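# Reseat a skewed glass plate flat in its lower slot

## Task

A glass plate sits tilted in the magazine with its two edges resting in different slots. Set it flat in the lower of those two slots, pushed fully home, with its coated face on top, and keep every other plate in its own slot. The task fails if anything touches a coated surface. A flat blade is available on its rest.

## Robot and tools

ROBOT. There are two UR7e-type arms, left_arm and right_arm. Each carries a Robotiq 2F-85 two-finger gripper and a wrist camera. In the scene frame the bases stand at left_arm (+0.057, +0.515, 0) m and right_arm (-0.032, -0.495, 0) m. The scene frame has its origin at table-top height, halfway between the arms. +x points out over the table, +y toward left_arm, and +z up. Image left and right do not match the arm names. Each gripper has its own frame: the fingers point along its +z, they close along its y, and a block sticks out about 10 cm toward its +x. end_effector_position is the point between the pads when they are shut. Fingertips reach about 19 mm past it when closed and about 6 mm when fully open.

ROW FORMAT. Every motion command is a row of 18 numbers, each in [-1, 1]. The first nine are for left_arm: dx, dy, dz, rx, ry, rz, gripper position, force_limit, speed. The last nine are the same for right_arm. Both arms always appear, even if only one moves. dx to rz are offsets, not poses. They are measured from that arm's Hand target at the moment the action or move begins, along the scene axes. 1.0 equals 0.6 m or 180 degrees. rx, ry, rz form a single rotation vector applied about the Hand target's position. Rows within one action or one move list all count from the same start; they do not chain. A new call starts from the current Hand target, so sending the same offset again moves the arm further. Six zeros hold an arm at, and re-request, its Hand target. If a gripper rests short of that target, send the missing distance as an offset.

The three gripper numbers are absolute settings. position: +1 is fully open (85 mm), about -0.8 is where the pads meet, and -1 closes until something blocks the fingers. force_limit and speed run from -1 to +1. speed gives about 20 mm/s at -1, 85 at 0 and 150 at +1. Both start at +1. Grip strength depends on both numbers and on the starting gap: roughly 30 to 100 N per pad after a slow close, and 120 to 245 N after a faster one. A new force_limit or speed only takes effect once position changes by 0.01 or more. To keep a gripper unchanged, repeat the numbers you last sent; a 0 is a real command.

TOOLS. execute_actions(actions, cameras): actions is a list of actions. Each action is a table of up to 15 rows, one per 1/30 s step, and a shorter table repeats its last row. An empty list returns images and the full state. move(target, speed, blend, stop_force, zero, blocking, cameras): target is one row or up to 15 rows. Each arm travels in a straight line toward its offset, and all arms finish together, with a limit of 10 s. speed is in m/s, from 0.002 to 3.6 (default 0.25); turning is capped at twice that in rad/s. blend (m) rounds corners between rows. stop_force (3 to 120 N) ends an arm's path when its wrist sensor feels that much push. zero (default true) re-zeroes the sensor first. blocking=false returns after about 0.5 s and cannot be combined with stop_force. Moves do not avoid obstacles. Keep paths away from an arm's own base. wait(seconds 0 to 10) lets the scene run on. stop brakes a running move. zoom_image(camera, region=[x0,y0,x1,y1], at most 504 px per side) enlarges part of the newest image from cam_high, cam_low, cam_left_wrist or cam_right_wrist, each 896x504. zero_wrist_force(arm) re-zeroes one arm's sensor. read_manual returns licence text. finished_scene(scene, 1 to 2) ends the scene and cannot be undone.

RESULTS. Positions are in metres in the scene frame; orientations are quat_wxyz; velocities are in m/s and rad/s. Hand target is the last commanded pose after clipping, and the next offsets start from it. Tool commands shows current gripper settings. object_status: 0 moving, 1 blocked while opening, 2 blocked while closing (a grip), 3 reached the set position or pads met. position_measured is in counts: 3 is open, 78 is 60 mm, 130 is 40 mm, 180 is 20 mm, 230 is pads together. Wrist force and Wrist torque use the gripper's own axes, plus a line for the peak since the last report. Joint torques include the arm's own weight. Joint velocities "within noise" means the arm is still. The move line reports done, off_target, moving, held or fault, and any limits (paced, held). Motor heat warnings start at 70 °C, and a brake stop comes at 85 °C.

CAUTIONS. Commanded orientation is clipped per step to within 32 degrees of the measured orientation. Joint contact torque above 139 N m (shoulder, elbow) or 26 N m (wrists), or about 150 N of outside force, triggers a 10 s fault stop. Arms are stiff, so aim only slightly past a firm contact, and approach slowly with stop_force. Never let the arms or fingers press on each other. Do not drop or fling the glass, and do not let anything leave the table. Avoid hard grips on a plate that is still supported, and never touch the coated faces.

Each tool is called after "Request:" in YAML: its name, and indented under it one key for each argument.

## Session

Request:
execute_actions:
  actions: []

Request:
zoom_image:
  camera: "cam_high"
  region: [290, 190, 530, 334]

Scene clock: 0.00 s.
left_arm: end_effector_position=(+0.4515, +0.2000, +0.3785) position_measured=3 object_status=3 end_effector_quat_wxyz=(+0.227, +0.826, -0.231, +0.461) | right_arm: end_effector_position=(+0.3465, -0.2498, +0.3054) position_measured=3 object_status=3 end_effector_quat_wxyz=(+0.030, -0.297, +0.953, +0.054)
Joint positions: left_arm=[-1.13 -1.99 2.347 -2.972 -1.223 2.76] | right_arm=[4.017 -1.376 -1.842 -1.388 1.634 0.236]
Joint velocities: within noise
Joint torques (N m): no reading
Motor temperatures (°C): left_arm=[36 35 37 43 43 41] | right_arm=[42 40 37 42 46 43]
Wrist force (N): no reading
Wrist torque (N m): no reading
Wrist force, peak (N): no reading
Hand target: left_arm +0.4515, +0.2000, +0.3785; +0.227, +0.826, -0.231, +0.461 | right_arm +0.3465, -0.2498, +0.3054; +0.030, -0.297, +0.953, +0.054
Tool commands: left_gripper/position=+1.0 left_gripper/force_limit=+1.0 left_gripper/speed=+1.0 right_gripper/position=+1.0 right_gripper/force_limit=+1.0 right_gripper/speed=+1.0
camera_calibration:
cam_left_wrist: T_world_to_cam=[[-0.59561, -0.789319, 0.149078, 0.377479], [-0.656801, 0.3717, -0.656088, 0.488094], [0.46245, -0.488687, -0.739814, 0.299183], [0, 0, 0, 1]] pos_world=[0.407054, 0.262734, 0.485298]
cam_right_wrist: T_world_to_cam=[[-0.559097, 0.823999, 0.0918475, 0.382601], [0.76665, 0.471621, 0.435686, -0.272382], [0.315687, 0.314006, -0.8954, 0.376011], [0, 0, 0, 1]] pos_world=[0.304031, -0.304872, 0.420213]

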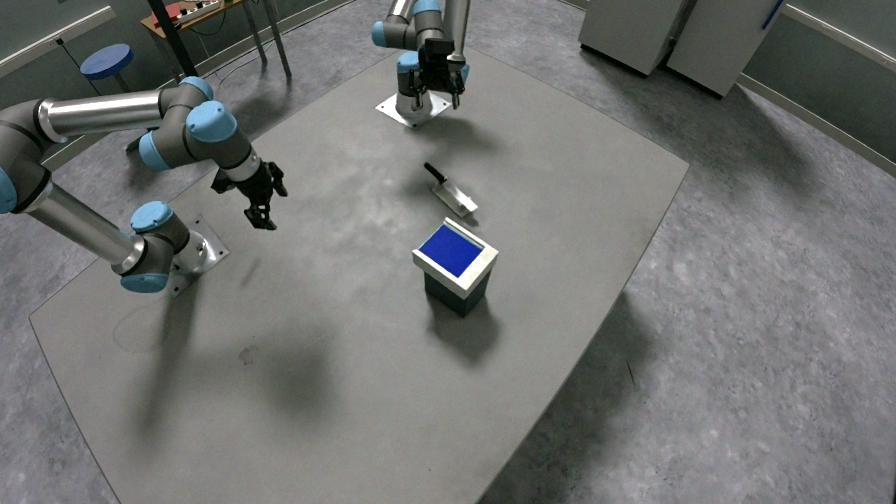

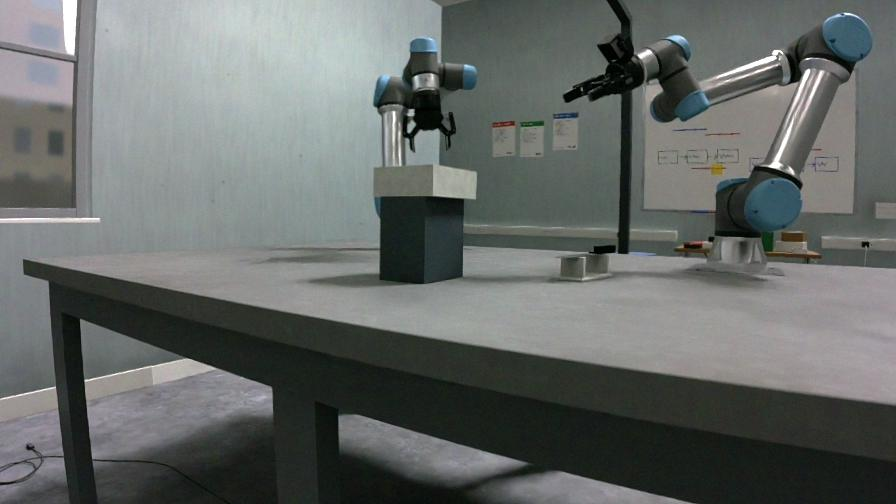

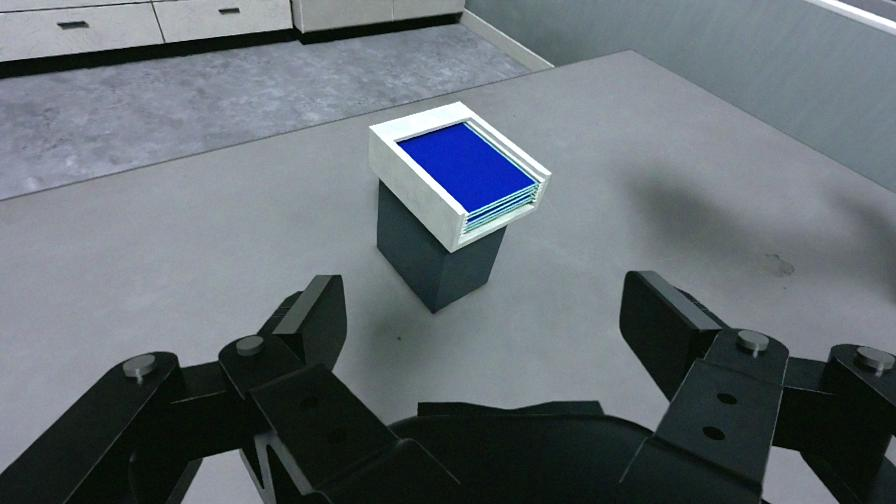

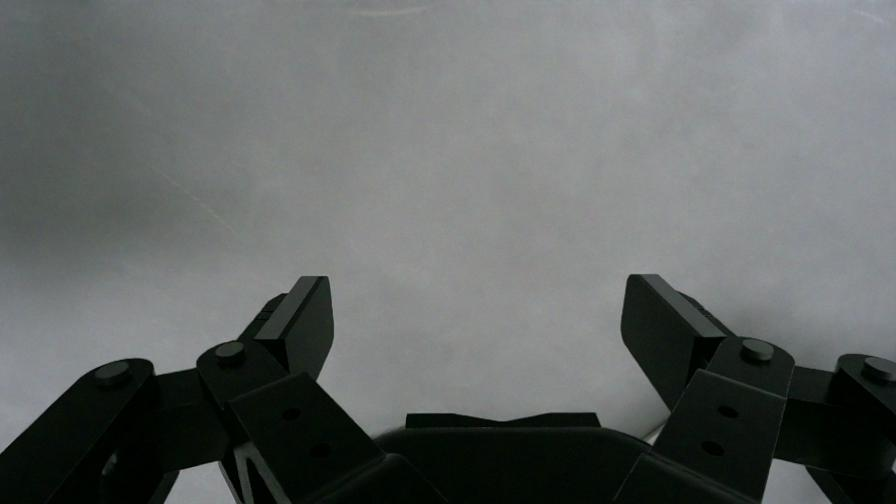

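Scaled by 2.100 from the camera's 896x504 image, which has a finer 1280x720 frame.

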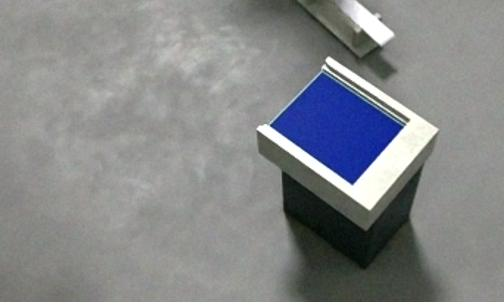

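Request:
move:
  target: [-0.111,0.083,-0.414,0.0845,0.0628,0.1346,1,1,1,0.256,0.13,-0.167,0.2265,-0.2825,0.061,1,1,1]
  speed: 0.4
  cameras: ["cam_high","cam_left_wrist","cam_right_wrist"]

Request:
zoom_image:
  camera: "cam_right_wrist"
  region: [300, 120, 600, 300]

Scene clock: 9.00 s.
left_arm: end_effector_position=(+0.3849, +0.2498, +0.1301) position_measured=3 object_status=3 end_effector_quat_wxyz=(+0.037, +0.920, -0.088, +0.381) | right_arm: end_effector_position=(+0.5000, -0.1718, +0.2052) position_measured=3 object_status=3 end_effector_quat_wxyz=(+0.520, -0.348, +0.741, +0.244)
Joint positions: left_arm=[-1.506 -1.886 2.679 -2.615 -0.819 1.929] | right_arm=[3.866 -1.987 -2.269 0.761 1.751 -0.066]
Joint torques (N m): left_arm=[-14.59 2.13 -25.62 -1.97 3.37 -1.96] | right_arm=[-14.02 17.4 20.48 4.38 2.61 2.64]
Wrist force (N): left_arm=[-0.7 -0.7 -0.6] | right_arm=[-0.8 0.1 -1.0]
Wrist torque (N m): left_arm=[0.02 0.04 0.04] | right_arm=[0.15 -0.07 0.17]
Wrist force, peak (N): left_arm=[-1.6 -0.3 -0.1] | right_arm=[-1.0 -0.4 -0.9]
Hand target: left_arm +0.3849, +0.2498, +0.1301; +0.037, +0.920, -0.088, +0.381 | right_arm +0.5001, -0.1718, +0.2052; +0.520, -0.348, +0.741, +0.244
Off the commanded pose: left_arm 0.000 m, 0 deg | right_arm 0.000 m, 0 deg.
move: done
camera_calibration:
cam_left_wrist: T_world_to_cam=[[-0.19833, -0.980069, -0.011399, 0.329784], [-0.886477, 0.184327, -0.424479, 0.367941], [0.41812, -0.0740818, -0.905366, 0.105579], [0, 0, 0, 1]] pos_world=[0.347433, 0.263211, 0.25553]
cam_right_wrist: T_world_to_cam=[[-0.769796, 0.638151, 0.0133462, 0.502906], [-0.000356013, -0.0213386, 0.999772, -0.200131], [0.63829, 0.769616, 0.0166536, -0.0568303], [0, 0, 0, 1]] pos_world=[0.423338, -0.281463, 0.19432]
Images, in order (width x height): cam_high 896x504, cam_left_wrist 896x504, cam_right_wrist 896x504.

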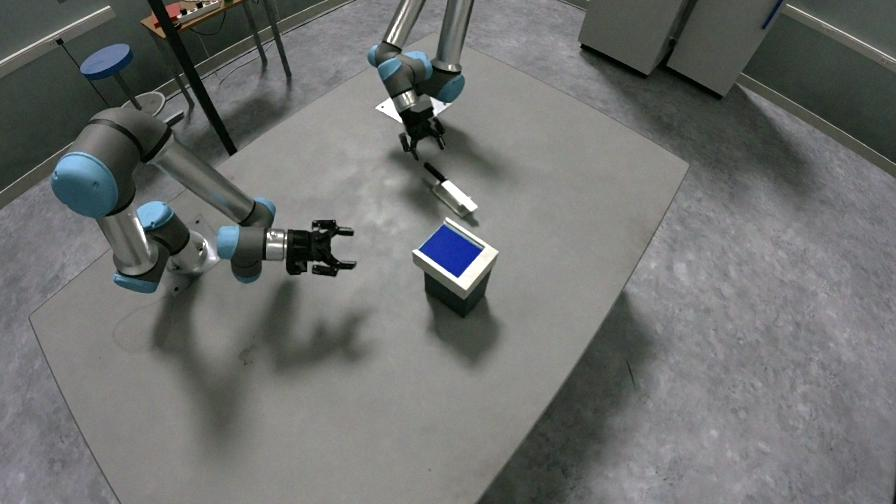

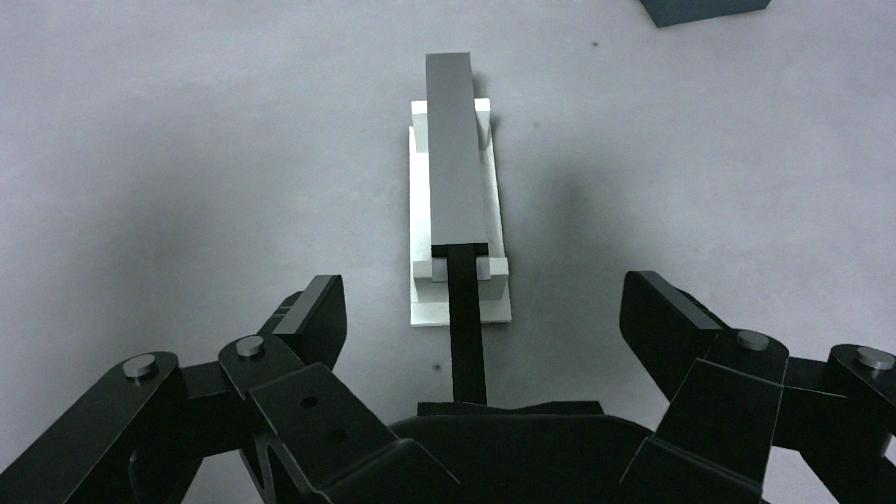

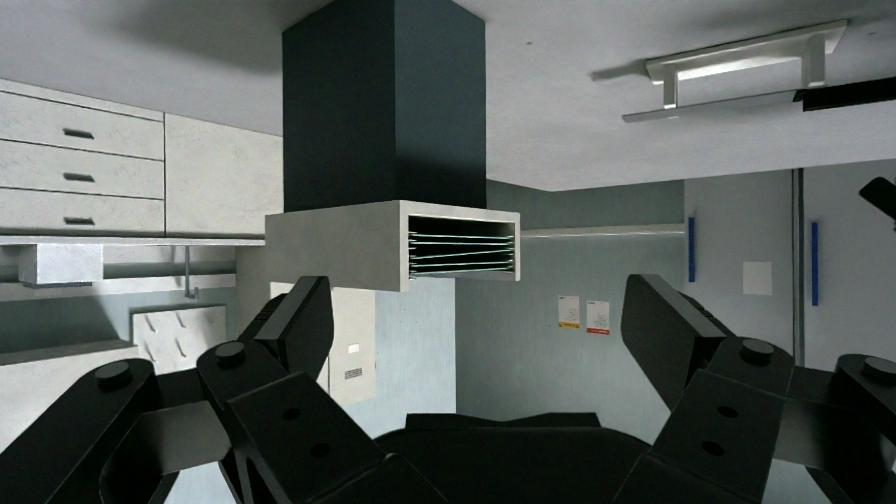

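Scaled by 1.680 from the camera's 896x504 image, which has a finer 1280x720 frame.

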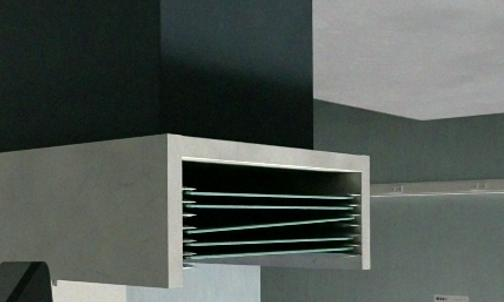

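Request:
move:
  target: [0.0268,-0.0005,-0.1383,0,0,0.0067,1,1,1,0,0,0,0,0,0,1,1,1]
  speed: 0.15
  cameras: ["cam_left_wrist","cam_right_wrist"]

Request:
zoom_image:
  camera: "cam_right_wrist"
  region: [400, 205, 530, 295]

Request:
zoom_image:
  camera: "cam_right_wrist"
  region: [255, 185, 535, 305]

Scene clock: 13.83 s.
left_arm: end_effector_position=(+0.4009, +0.2495, +0.0472) position_measured=3 object_status=3 end_effector_quat_wxyz=(+0.033, +0.921, -0.078, +0.381) | right_arm: end_effector_position=(+0.5001, -0.1718, +0.2052) position_measured=3 object_status=3 end_effector_quat_wxyz=(+0.520, -0.348, +0.741, +0.244)
Joint positions: left_arm=[-1.446 -1.414 2.749 -3.193 -0.829 1.98] | right_arm=[3.866 -1.987 -2.269 0.762 1.751 -0.066]
Joint torques (N m): left_arm=[13.59 -8.27 0.52 -4.52 -0.63 2.69] | right_arm=[-14.53 19.61 19.6 4.2 2.53 2.76]
Wrist force (N): left_arm=[-1.0 -0.6 -0.8] | right_arm=[-0.7 -0.2 -1.1]
Wrist torque (N m): left_arm=[0.03 0.08 -0.15] | right_arm=[0.11 -0.07 0.16]
Wrist force, peak (N): left_arm=[-1.0 -0.8 -1.1] | right_arm=[-0.7 -0.1 -1.3]
Hand target: left_arm +0.4010, +0.2495, +0.0471; +0.033, +0.921, -0.078, +0.381 | right_arm +0.5001, -0.1718, +0.2052; +0.520, -0.348, +0.741, +0.244
Off the commanded pose: left_arm 0.000 m, 0 deg | right_arm 0.000 m, 0 deg.
move: done
camera_calibration:
cam_left_wrist: T_world_to_cam=[[-0.17744, -0.984064, -0.0115583, 0.324364], [-0.890224, 0.165504, -0.424392, 0.353174], [0.419542, -0.0650147, -0.905405, 0.0208706], [0, 0, 0, 1]] pos_world=[0.363203, 0.2621, 0.17253]
cam_right_wrist: T_world_to_cam=[[-0.769798, 0.638147, 0.0133968, 0.502897], [-0.000508523, -0.0216018, 0.999767, -0.200139], [0.638287, 0.769611, 0.0169535, -0.0568865], [0, 0, 0, 1]] pos_world=[0.423337, -0.281465, 0.194319]
Images, in order (width x height): cam_left_wrist 896x504, cam_right_wrist 896x504.

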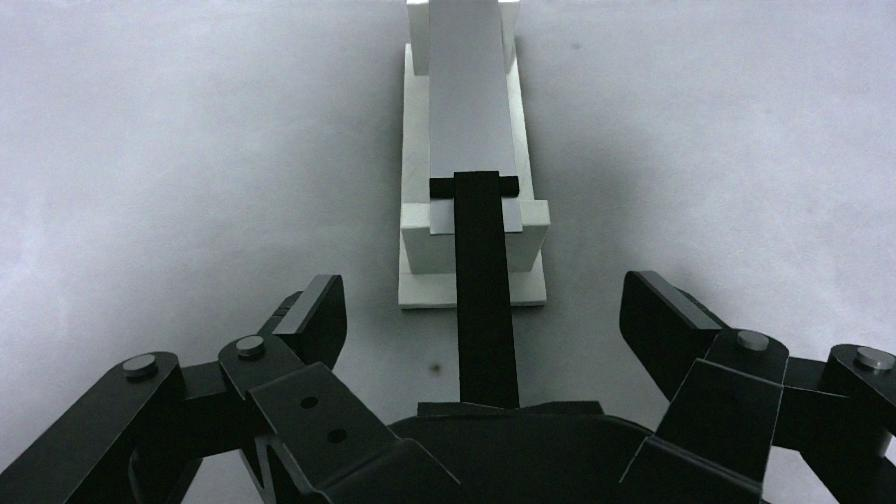

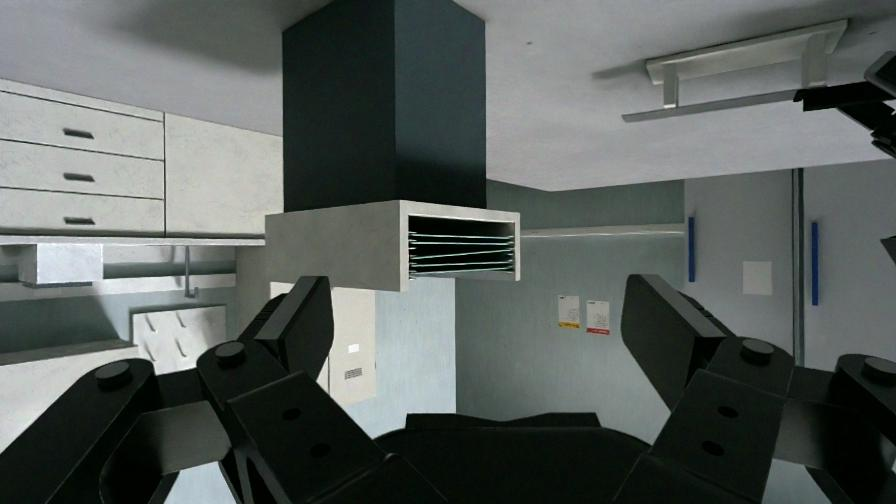

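Scaled by 3.877 from the camera's 896x504 image, which has a finer 1280x720 frame.

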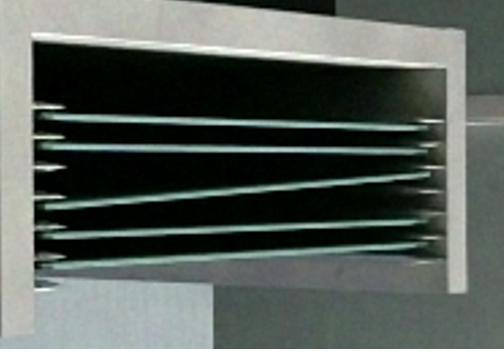

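Scaled by 1.800 from the camera's 896x504 image, which has a finer 1280x720 frame.

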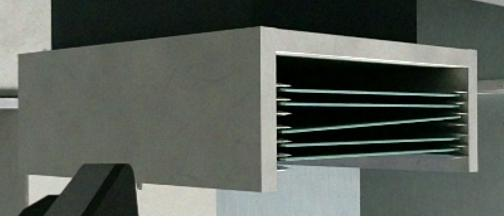

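Request:
move:
  target:
    - [0,0,0,0,0,0.0067,1,1,1,0,0,0,0,0,0,1,1,1]
    - [0,0,0,0,0,0.0067,-1,0,-0.8,0,0,0,0,0,0,1,1,1]
  speed: 0.1

Request:
wait:
  seconds: 0.5
  cameras: ["cam_left_wrist"]

Scene clock: 19.00 s.
left_arm: end_effector_position=(+0.4010, +0.2495, +0.0471) position_measured=197 object_status=0 end_effector_quat_wxyz=(+0.029, +0.921, -0.069, +0.381) | right_arm: end_effector_position=(+0.5001, -0.1718, +0.2052) position_measured=3 object_status=3 end_effector_quat_wxyz=(+0.520, -0.348, +0.741, +0.244)
Joint positions: left_arm=[-1.45 -1.422 2.742 -3.155 -0.822 1.948] | right_arm=[3.866 -1.987 -2.269 0.762 1.751 -0.066]
Joint torques (N m): left_arm=[-13.08 -20.11 -15.15 -2.08 2.71 -1.68] | right_arm=[-13.4 18.81 20.12 4.25 2.39 2.68]
Wrist force (N): left_arm=[0.8 -0.5 -3.1] | right_arm=[-0.5 -0.1 -1.0]
Wrist torque (N m): left_arm=[0.06 0.06 0.05] | right_arm=[0.12 -0.10 0.16]
Wrist force, peak (N): left_arm=[0.6 -0.2 -3.3] | right_arm=[-0.8 -0.1 -1.4]
Hand target: left_arm +0.4010, +0.2495, +0.0471; +0.029, +0.921, -0.069, +0.381 | right_arm +0.5001, -0.1718, +0.2052; +0.520, -0.348, +0.741, +0.244
Off the commanded pose: left_arm 0.000 m, 0 deg | right_arm 0.000 m, 0 deg.
move: done

Scene clock: 19.50 s.
left_arm: end_effector_position=(+0.4010, +0.2495, +0.0471) position_measured=197 object_status=2 end_effector_quat_wxyz=(+0.029, +0.921, -0.069, +0.381) | right_arm: end_effector_position=(+0.5001, -0.1718, +0.2052) position_measured=3 object_status=3 end_effector_quat_wxyz=(+0.520, -0.348, +0.741, +0.244)
Joint positions: left_arm=[-1.45 -1.422 2.742 -3.155 -0.822 1.948] | right_arm=[3.866 -1.987 -2.269 0.762 1.751 -0.066]
Joint torques (N m): left_arm=[-12.87 -18.33 -13.54 -2.28 1.57 -1.55] | right_arm=[-14.3 19.16 19.68 4.18 2.45 2.62]
Wrist force (N): left_arm=[0.8 -0.2 -3.1] | right_arm=[-0.6 0.0 -1.2]
Wrist torque (N m): left_arm=[0.11 0.06 0.05] | right_arm=[0.13 -0.09 0.17]
Wrist force, peak (N): left_arm=[0.6 -0.6 -3.4] | right_arm=[-0.7 -0.2 -1.4]
Hand target: left_arm +0.4010, +0.2495, +0.0471; +0.029, +0.921, -0.069, +0.381 | right_arm +0.5001, -0.1718, +0.2052; +0.520, -0.348, +0.741, +0.244
Tool commands: left_gripper/position=-1.0 left_gripper/force_limit=+0.0 left_gripper/speed=-0.8 right_gripper/position=+1.0 right_gripper/force_limit=+1.0 right_gripper/speed=+1.0
Off the commanded pose: left_arm 0.000 m, 0 deg | right_arm 0.000 m, 0 deg.
wait: 0.50 s; at rest by 0.17 s
camera_calibration:
cam_left_wrist: T_world_to_cam=[[-0.156865, -0.987555, -0.01135, 0.316935], [-0.893436, 0.146794, -0.424528, 0.35918], [0.420911, -0.0564534, -0.905343, 0.0181712], [0, 0, 0, 1]] pos_world=[0.362972, 0.261291, 0.17253]
Images, in order (width x height): cam_left_wrist 896x504.

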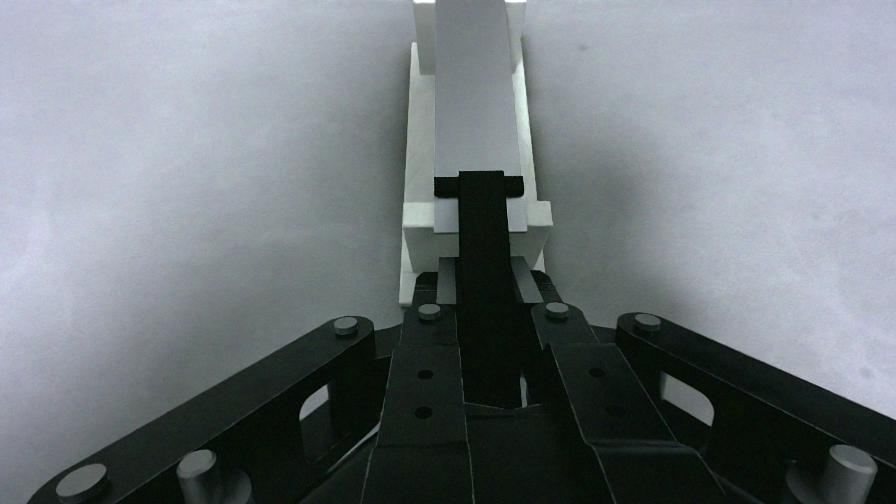

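Request:
move:
  target:
    - [0,0,0.1,0,0,0,-1,0,-0.8,0,0,0,0,0,0,1,1,1]
    - [-0.05,-0.4683,0.2315,0,0,0.0611,-1,0,-0.8,0,0,0,0,0,0,1,1,1]
    - [0.005,-0.4683,0.2315,0,0,0.0611,-1,0,-0.8,0,0,0,0,0,0,1,1,1]
  speed: 0.2
  blend: [0.03,0.02,0]
  cameras: ["cam_high","cam_left_wrist","cam_right_wrist"]

Request:
zoom_image:
  camera: "cam_right_wrist"
  region: [400, 190, 560, 300]

Request:
zoom_image:
  camera: "cam_high"
  region: [340, 180, 520, 300]

Request:
zoom_image:
  camera: "cam_right_wrist"
  region: [520, 190, 840, 300]

Scene clock: 26.33 s.
left_arm: end_effector_position=(+0.4039, -0.0314, +0.1860) position_measured=197 object_status=2 end_effector_quat_wxyz=(-0.008, +0.924, +0.020, +0.382) | right_arm: end_effector_position=(+0.5001, -0.1718, +0.2052) position_measured=3 object_status=3 end_effector_quat_wxyz=(+0.520, -0.348, +0.741, +0.244)
Joint positions: left_arm=[-1.517 -1.269 1.81 -2.127 -0.786 1.591] | right_arm=[3.866 -1.987 -2.269 0.762 1.751 -0.066]
Joint torques (N m): left_arm=[12.47 -26.24 -27.66 -4.5 -0.28 2.52] | right_arm=[-14.69 18.41 19.04 4.27 2.67 2.57]
Wrist force (N): left_arm=[-1.7 0.0 0.0] | right_arm=[-0.6 0.0 -1.1]
Wrist torque (N m): left_arm=[0.13 0.03 -0.10] | right_arm=[0.12 -0.09 0.17]
Wrist force, peak (N): left_arm=[0.5 -0.5 -3.5] | right_arm=[-1.0 0.2 -1.2]
Hand target: left_arm +0.4040, -0.0315, +0.1860; -0.008, +0.924, +0.020, +0.382 | right_arm +0.5001, -0.1718, +0.2052; +0.520, -0.348, +0.741, +0.244
Off the commanded pose: left_arm 0.000 m, 0 deg | right_arm 0.000 m, 0 deg.
move: done; blend cut to 0.0165 m at target 2
camera_calibration:
cam_left_wrist: T_world_to_cam=[[0.0343056, -0.999346, -0.011389, -0.0359638], [-0.905051, -0.0262309, -0.424493, 0.461211], [0.423917, 0.0248702, -0.905359, 0.128191], [0, 0, 0, 1]] pos_world=[0.364311, -0.0270304, 0.31143]
cam_right_wrist: T_world_to_cam=[[-0.769798, 0.638147, 0.0133968, 0.502897], [-0.000508523, -0.0216018, 0.999767, -0.200139], [0.638287, 0.769611, 0.0169535, -0.0568865], [0, 0, 0, 1]] pos_world=[0.423337, -0.281465, 0.194319]
Images, in order (width x height): cam_high 896x504, cam_left_wrist 896x504, cam_right_wrist 896x504.

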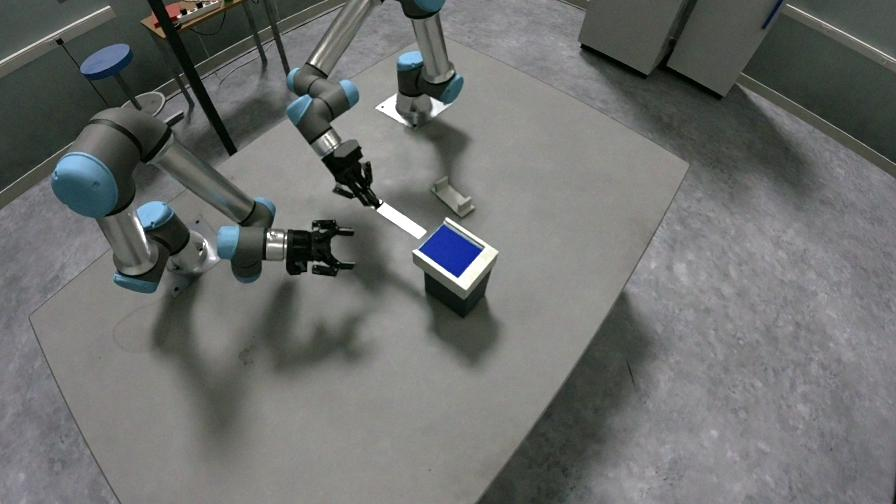

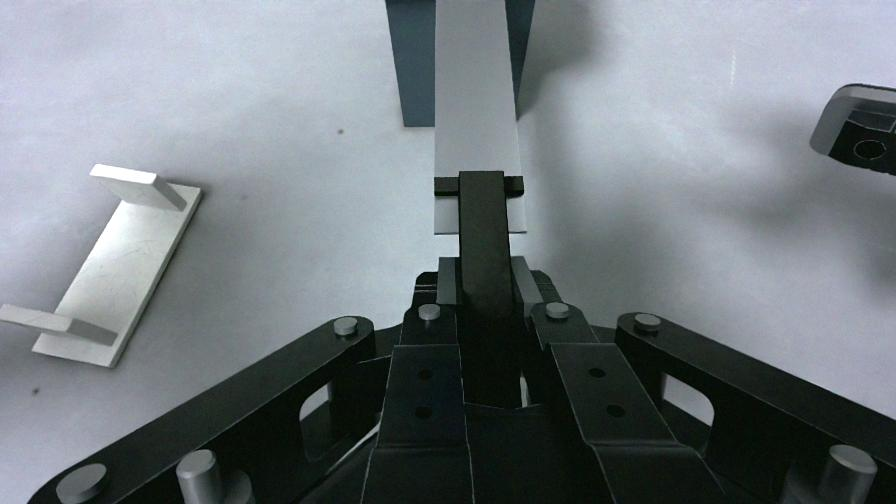

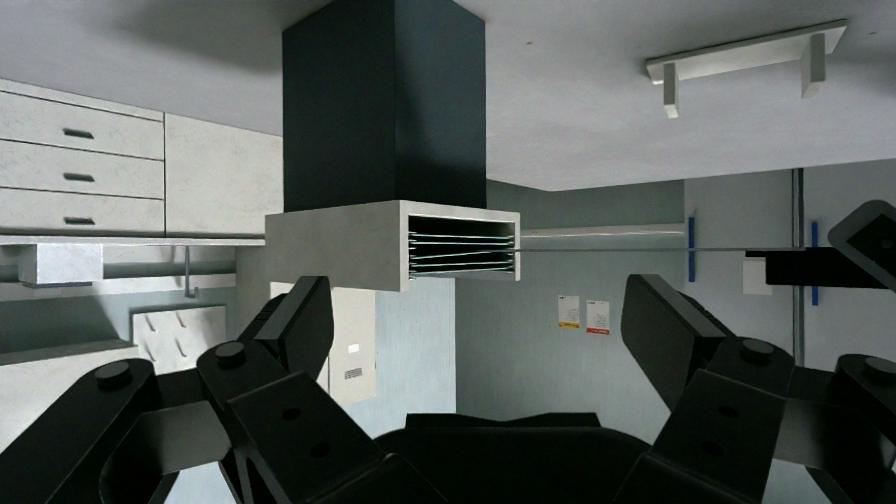

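Scaled by 3.150 from the camera's 896x504 image, which has a finer 1280x720 frame.

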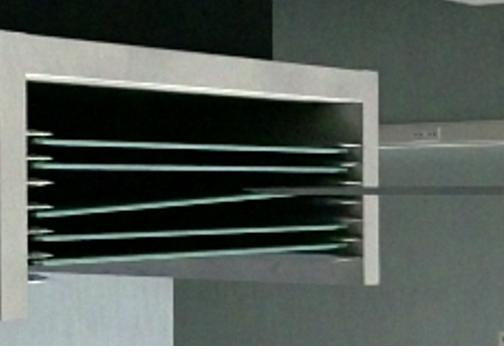

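Scaled by 2.800 from the camera's 896x504 image, which has a finer 1280x720 frame.

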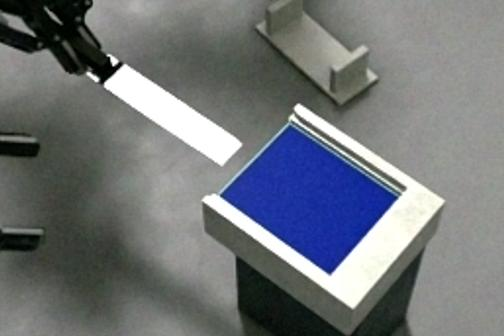

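Scaled by 1.575 from the camera's 896x504 image, which has a finer 1280x720 frame.

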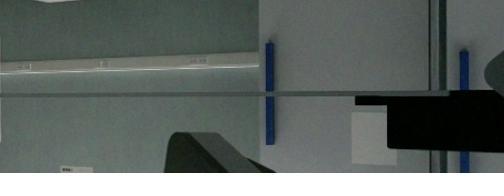

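Request:
move:
  target: [0.0385,0.0016,-0.0017,0,0,0,-1,0,-0.8,0,0,0,0,0,0,1,1,1]
  speed: 0.06
  cameras: ["cam_right_wrist"]

Request:
zoom_image:
  camera: "cam_right_wrist"
  region: [400, 205, 530, 295]

Scene clock: 31.23 s.
left_arm: end_effector_position=(+0.4269, -0.0305, +0.1850) position_measured=197 object_status=2 end_effector_quat_wxyz=(-0.008, +0.924, +0.020, +0.382) | right_arm: end_effector_position=(+0.5001, -0.1718, +0.2052) position_measured=3 object_status=3 end_effector_quat_wxyz=(+0.520, -0.348, +0.741, +0.244)
Joint positions: left_arm=[-1.476 -1.249 1.797 -2.175 -0.787 1.648] | right_arm=[3.866 -1.987 -2.269 0.762 1.751 -0.066]
Joint torques (N m): left_arm=[13.61 -29.68 -28.64 -4.65 -0.28 2.59] | right_arm=[-14.97 18.45 19.86 4.07 2.63 2.54]
Wrist force (N): left_arm=[-1.7 -0.3 -0.7] | right_arm=[-0.5 -0.2 -1.0]
Wrist torque (N m): left_arm=[0.08 0.03 -0.12] | right_arm=[0.09 -0.11 0.16]
Wrist force, peak (N): left_arm=[-2.3 -0.2 0.0] | right_arm=[-0.8 0.2 -1.4]
Hand target: left_arm +0.4271, -0.0305, +0.1850; -0.008, +0.924, +0.020, +0.382 | right_arm +0.5001, -0.1718, +0.2052; +0.520, -0.348, +0.741, +0.244
Off the commanded pose: left_arm 0.000 m, 0 deg | right_arm 0.000 m, 0 deg.
move: done
camera_calibration:
cam_right_wrist: T_world_to_cam=[[-0.769798, 0.638147, 0.0133968, 0.502897], [-0.000508523, -0.0216018, 0.999767, -0.200139], [0.638287, 0.769611, 0.0169535, -0.0568865], [0, 0, 0, 1]] pos_world=[0.423337, -0.281465, 0.194319]
Images, in order (width x height): cam_right_wrist 896x504.

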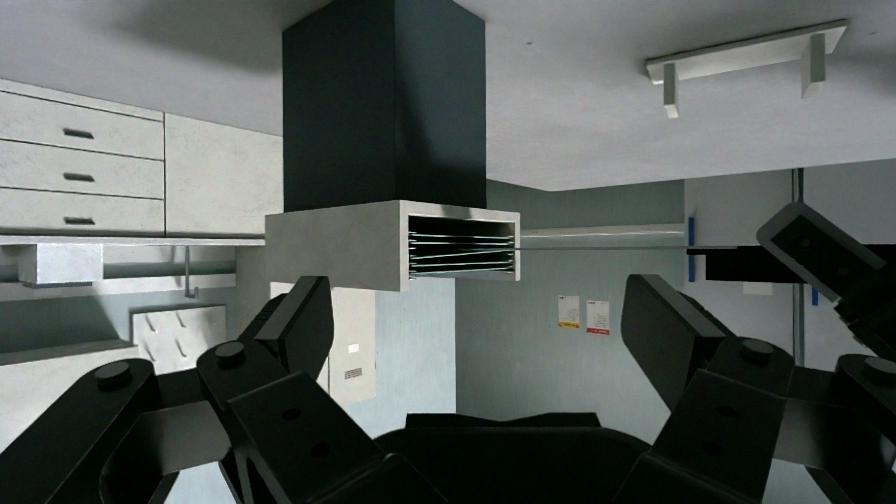

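Scaled by 3.877 from the camera's 896x504 image, which has a finer 1280x720 frame.

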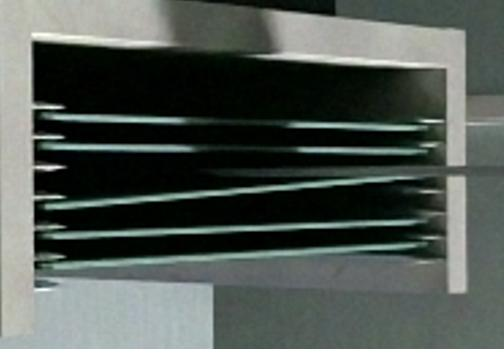

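Request:
move:
  target:
    - [0,0,-0.0015,0,0,0,-1,0,-0.8,0,0,0,0,0,0,1,1,1]
    - [0.222,0.0089,-0.0015,0,0,0,-1,0,-0.8,0,0,0,0,0,0,1,1,1]
  speed: 0.05
  stop_force: 5
  cameras: ["cam_left_wrist","cam_right_wrist"]

Request:
zoom_image:
  camera: "cam_right_wrist"
  region: [400, 205, 530, 295]

Request:
zoom_image:
  camera: "cam_left_wrist"
  region: [300, 80, 650, 270]

Scene clock: 41.80 s.
left_arm: end_effector_position=(+0.5603, -0.0252, +0.1841) position_measured=197 object_status=2 end_effector_quat_wxyz=(-0.008, +0.924, +0.020, +0.382) | right_arm: end_effector_position=(+0.5001, -0.1718, +0.2052) position_measured=3 object_status=3 end_effector_quat_wxyz=(+0.520, -0.348, +0.741, +0.244)
Joint positions: left_arm=[-1.255 -1.109 1.654 -2.383 -0.823 1.952] | right_arm=[3.866 -1.987 -2.269 0.762 1.751 -0.066]
Joint torques (N m): left_arm=[13.5 -34.37 -29.16 -4.6 -0.44 2.81] | right_arm=[-13.78 19.34 19.65 3.99 2.56 2.56]
Wrist force (N): left_arm=[-1.3 0.5 0.1] | right_arm=[-0.7 -0.2 -1.2]
Wrist torque (N m): left_arm=[0.19 -0.03 -0.13] | right_arm=[0.10 -0.07 0.17]
Wrist force, peak (N): left_arm=[-2.3 -0.2 -0.2] | right_arm=[-0.6 0.5 -1.4]
Hand target: left_arm +0.5603, -0.0252, +0.1841; -0.008, +0.924, +0.020, +0.382 | right_arm +0.5001, -0.1718, +0.2052; +0.520, -0.348, +0.741, +0.244
Off the commanded pose: left_arm 0.000 m, 0 deg | right_arm 0.000 m, 0 deg.
move: done
camera_calibration:
cam_left_wrist: T_world_to_cam=[[0.0343947, -0.999344, -0.0113471, -0.0352141], [-0.905047, -0.0263294, -0.424495, 0.602114], [0.423918, 0.02487, -0.905359, 0.0600158], [0, 0, 0, 1]] pos_world=[0.520711, -0.0208303, 0.30953]
cam_right_wrist: T_world_to_cam=[[-0.769798, 0.638147, 0.0133968, 0.502897], [-0.000508523, -0.0216018, 0.999767, -0.200139], [0.638287, 0.769611, 0.0169535, -0.0568865], [0, 0, 0, 1]] pos_world=[0.423337, -0.281465, 0.194319]
Images, in order (width x height): cam_left_wrist 896x504, cam_right_wrist 896x504.

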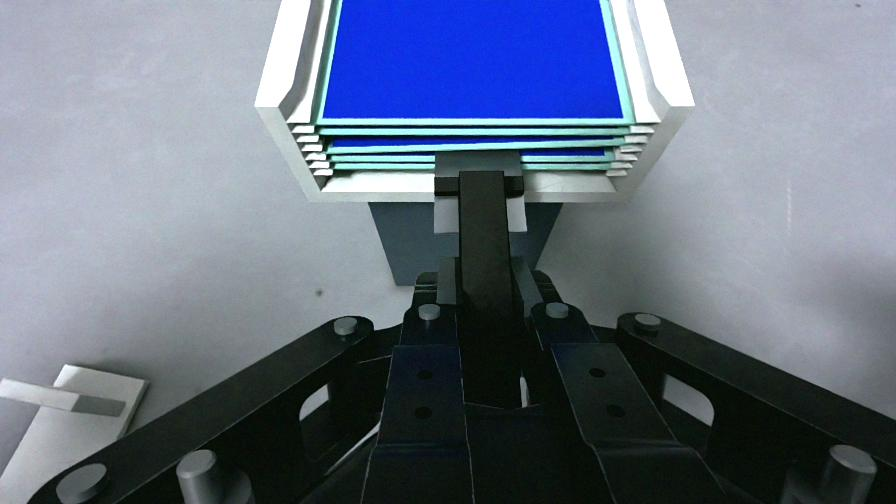

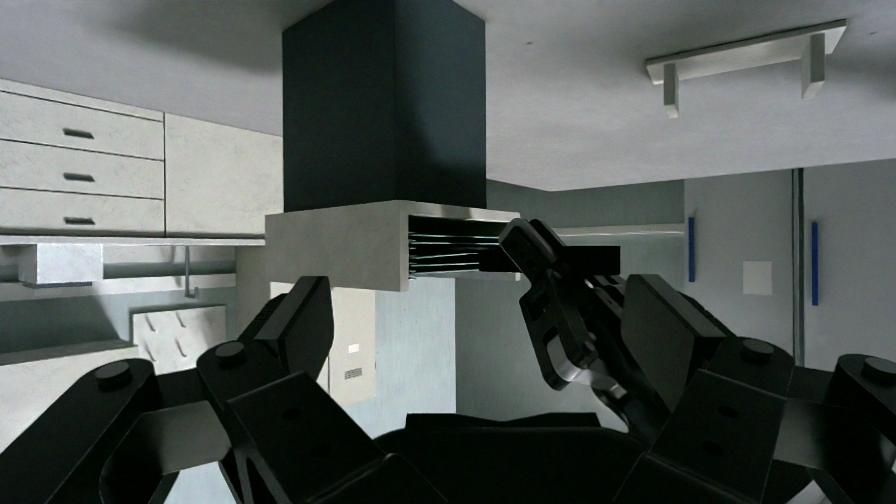

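Scaled by 3.877 from the camera's 896x504 image, which has a finer 1280x720 frame.

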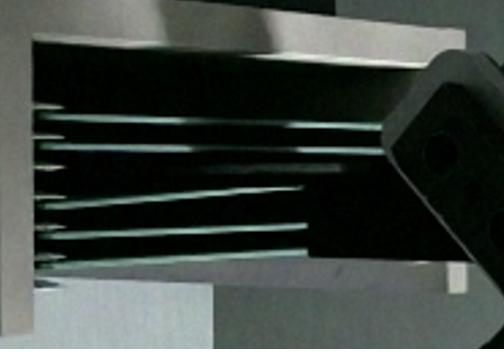

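Scaled by 1.440 from the camera's 896x504 image, which has a finer 1280x720 frame.

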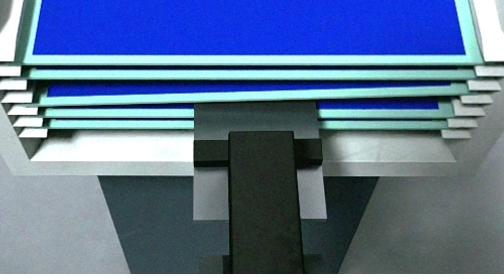

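Request:
move:
  target:
    - [0.0083,0.0003,0,0,0,0,-1,0,-0.8,0,0,0,0,0,0,1,1,1]
    - [0.0083,0.0003,0.001,-0.0122,-0.0005,0,-1,0,-0.8,0,0,0,0,0,0,1,1,1]
    - [0.0083,0.0003,0.0058,-0.0122,-0.0005,0,-1,0,-0.8,0,0,0,0,0,0,1,1,1]
  speed: 0.02
  cameras: ["cam_left_wrist","cam_right_wrist"]

Request:
zoom_image:
  camera: "cam_right_wrist"
  region: [400, 220, 490, 280]

Request:
zoom_image:
  camera: "cam_left_wrist"
  region: [280, 90, 480, 220]

Request:
zoom_image:
  camera: "cam_left_wrist"
  region: [470, 90, 670, 220]

Scene clock: 46.10 s.
left_arm: end_effector_position=(+0.5653, -0.0250, +0.1873) position_measured=197 object_status=2 end_effector_quat_wxyz=(+0.010, +0.923, +0.027, +0.383) | right_arm: end_effector_position=(+0.5001, -0.1718, +0.2052) position_measured=3 object_status=3 end_effector_quat_wxyz=(+0.520, -0.348, +0.741, +0.244)
Joint positions: left_arm=[-1.244 -1.113 1.664 -2.432 -0.837 1.962] | right_arm=[3.866 -1.987 -2.269 0.762 1.751 -0.066]
Joint torques (N m): left_arm=[12.39 -45.55 -28.76 -1.83 -0.29 0.08] | right_arm=[-13.9 18.29 20.26 3.89 2.48 2.64]
Wrist force (N): left_arm=[-1.4 0.5 0.1] | right_arm=[-0.6 -0.1 -1.2]
Wrist torque (N m): left_arm=[0.19 -0.10 -0.13] | right_arm=[0.12 -0.08 0.17]
Wrist force, peak (N): left_arm=[-1.7 0.7 -0.1] | right_arm=[-0.7 -0.1 -1.4]
Hand target: left_arm +0.5653, -0.0250, +0.1876; +0.010, +0.923, +0.027, +0.383 | right_arm +0.5001, -0.1718, +0.2052; +0.520, -0.348, +0.741, +0.244
Off the commanded pose: left_arm 0.000 m, 0 deg | right_arm 0.000 m, 0 deg.
move: done
camera_calibration:
cam_left_wrist: T_world_to_cam=[[0.0343058, -0.99905, 0.0268877, -0.0422759], [-0.904405, -0.042482, -0.424554, 0.607253], [0.425293, -0.0097527, -0.905003, 0.0591246], [0, 0, 0, 1]] pos_world=[0.525508, -0.0158618, 0.312457]
cam_right_wrist: T_world_to_cam=[[-0.769798, 0.638147, 0.0133968, 0.502897], [-0.000508523, -0.0216018, 0.999767, -0.200139], [0.638287, 0.769611, 0.0169535, -0.0568865], [0, 0, 0, 1]] pos_world=[0.423337, -0.281465, 0.194319]
Images, in order (width x height): cam_left_wrist 896x504, cam_right_wrist 896x504.

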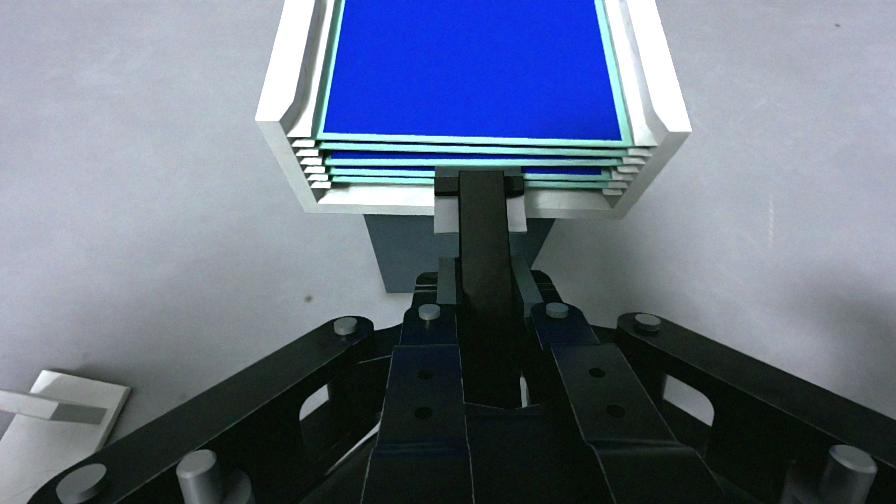

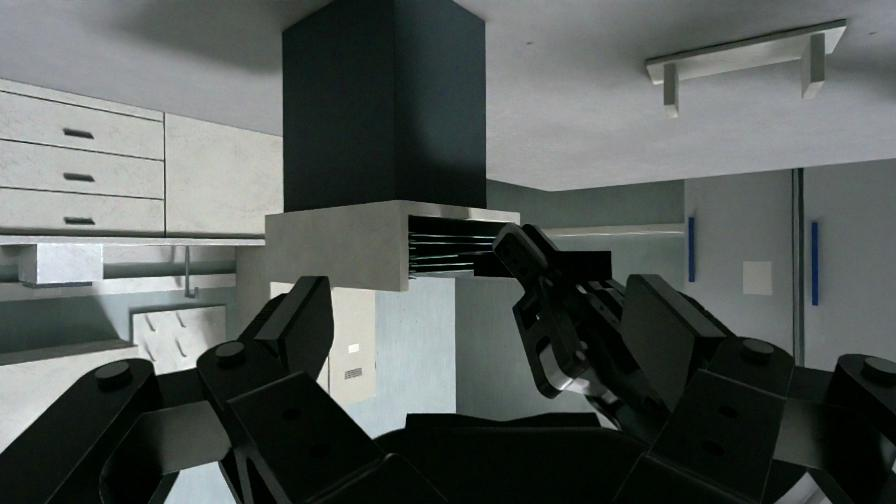

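Scaled by 5.600 from the camera's 896x504 image, which has a finer 1280x720 frame.

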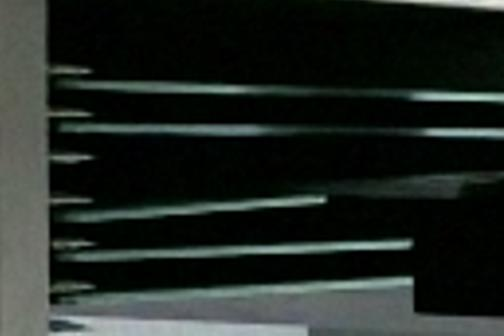

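Scaled by 2.520 from the camera's 896x504 image, which has a finer 1280x720 frame.

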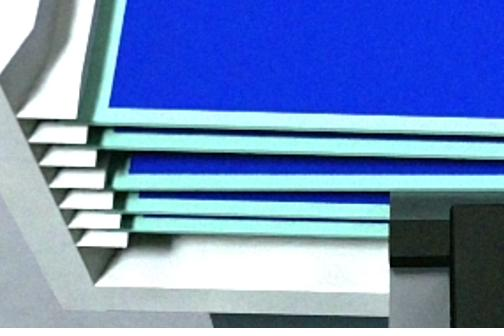

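Scaled by 2.520 from the camera's 896x504 image, which has a finer 1280x720 frame.

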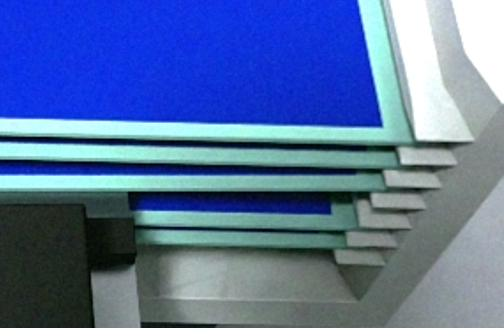

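Request:
move:
  target: [0,0,0.0028,-0.0017,0,0,-1,0,-0.8,0,0,0,0,0,0,1,1,1]
  speed: 0.01
  cameras: ["cam_left_wrist","cam_right_wrist"]

Request:
zoom_image:
  camera: "cam_right_wrist"
  region: [400, 220, 490, 280]

Request:
zoom_image:
  camera: "cam_left_wrist"
  region: [280, 90, 480, 220]

Request:
zoom_image:
  camera: "cam_left_wrist"
  region: [470, 90, 670, 220]

Scene clock: 48.47 s.
left_arm: end_effector_position=(+0.5653, -0.0250, +0.1891) position_measured=197 object_status=2 end_effector_quat_wxyz=(+0.012, +0.923, +0.028, +0.383) | right_arm: end_effector_position=(+0.5001, -0.1718, +0.2052) position_measured=3 object_status=3 end_effector_quat_wxyz=(+0.520, -0.348, +0.741, +0.244)
Joint positions: left_arm=[-1.243 -1.116 1.664 -2.434 -0.838 1.962] | right_arm=[3.866 -1.987 -2.269 0.762 1.751 -0.066]
Joint torques (N m): left_arm=[12.17 -52.31 -16.19 -6.45 1.33 -0.69] | right_arm=[-14.33 19.66 19.63 3.89 2.6 2.48]
Wrist force (N): left_arm=[-6.9 1.2 8.1] | right_arm=[-0.5 0.2 -1.0]
Wrist torque (N m): left_arm=[0.18 -0.45 -0.12] | right_arm=[0.17 -0.10 0.17]
Wrist force, peak (N): left_arm=[-6.9 1.2 8.1] | right_arm=[-0.7 0.1 -1.4]
Hand target: left_arm +0.5653, -0.0250, +0.1893; +0.012, +0.923, +0.028, +0.383 | right_arm +0.5001, -0.1718, +0.2052; +0.520, -0.348, +0.741, +0.244
Off the commanded pose: left_arm 0.000 m, 0 deg | right_arm 0.000 m, 0 deg.
move: done
camera_calibration:
cam_left_wrist: T_world_to_cam=[[0.0342907, -0.998904, 0.0318525, -0.0432631], [-0.904396, -0.0445781, -0.424359, 0.607909], [0.425314, -0.0142557, -0.904934, 0.0605823], [0, 0, 0, 1]] pos_world=[0.525508, -0.0152525, 0.314173]
cam_right_wrist: T_world_to_cam=[[-0.769798, 0.638147, 0.0133968, 0.502897], [-0.000508523, -0.0216018, 0.999767, -0.200139], [0.638287, 0.769611, 0.0169535, -0.0568865], [0, 0, 0, 1]] pos_world=[0.423337, -0.281465, 0.194319]
Images, in order (width x height): cam_left_wrist 896x504, cam_right_wrist 896x504.

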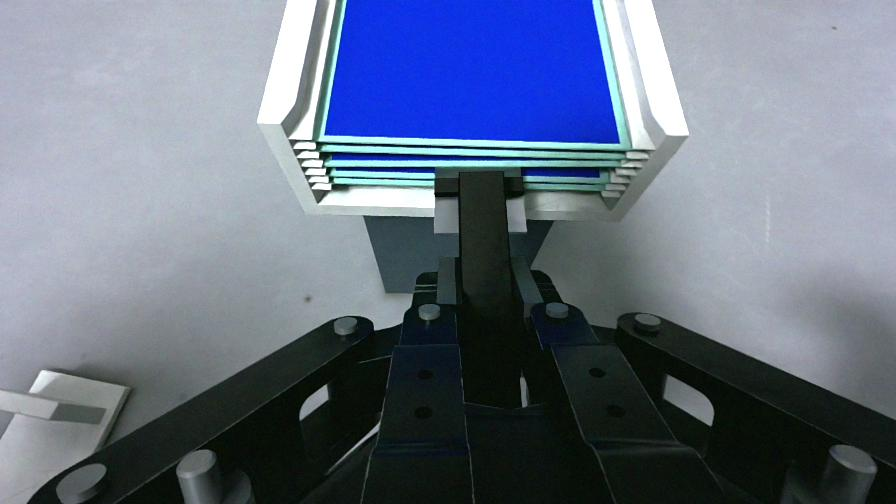

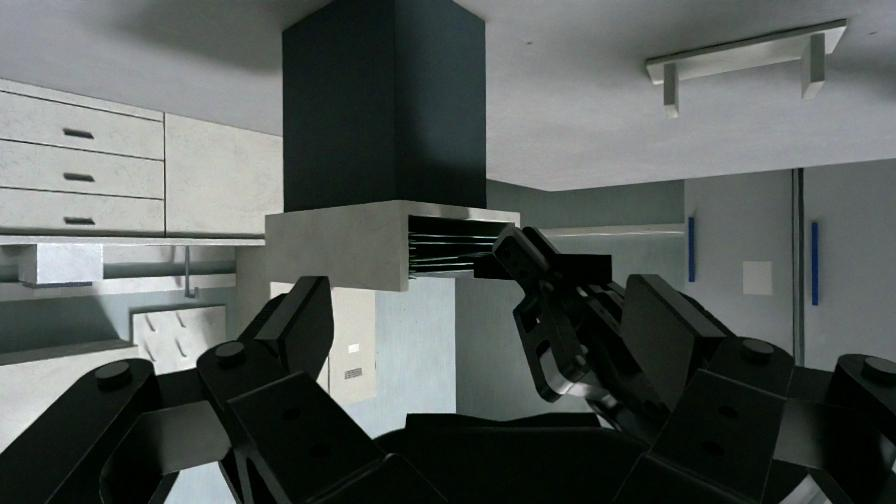

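Scaled by 5.600 from the camera's 896x504 image, which has a finer 1280x720 frame.

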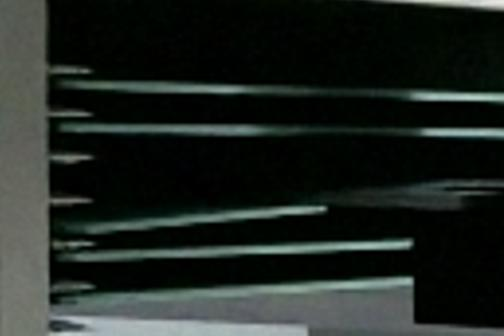

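Scaled by 2.520 from the camera's 896x504 image, which has a finer 1280x720 frame.

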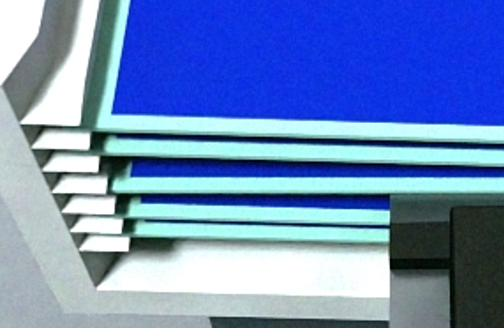

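Scaled by 2.520 from the camera's 896x504 image, which has a finer 1280x720 frame.

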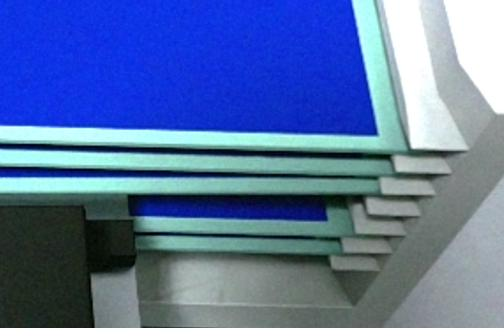

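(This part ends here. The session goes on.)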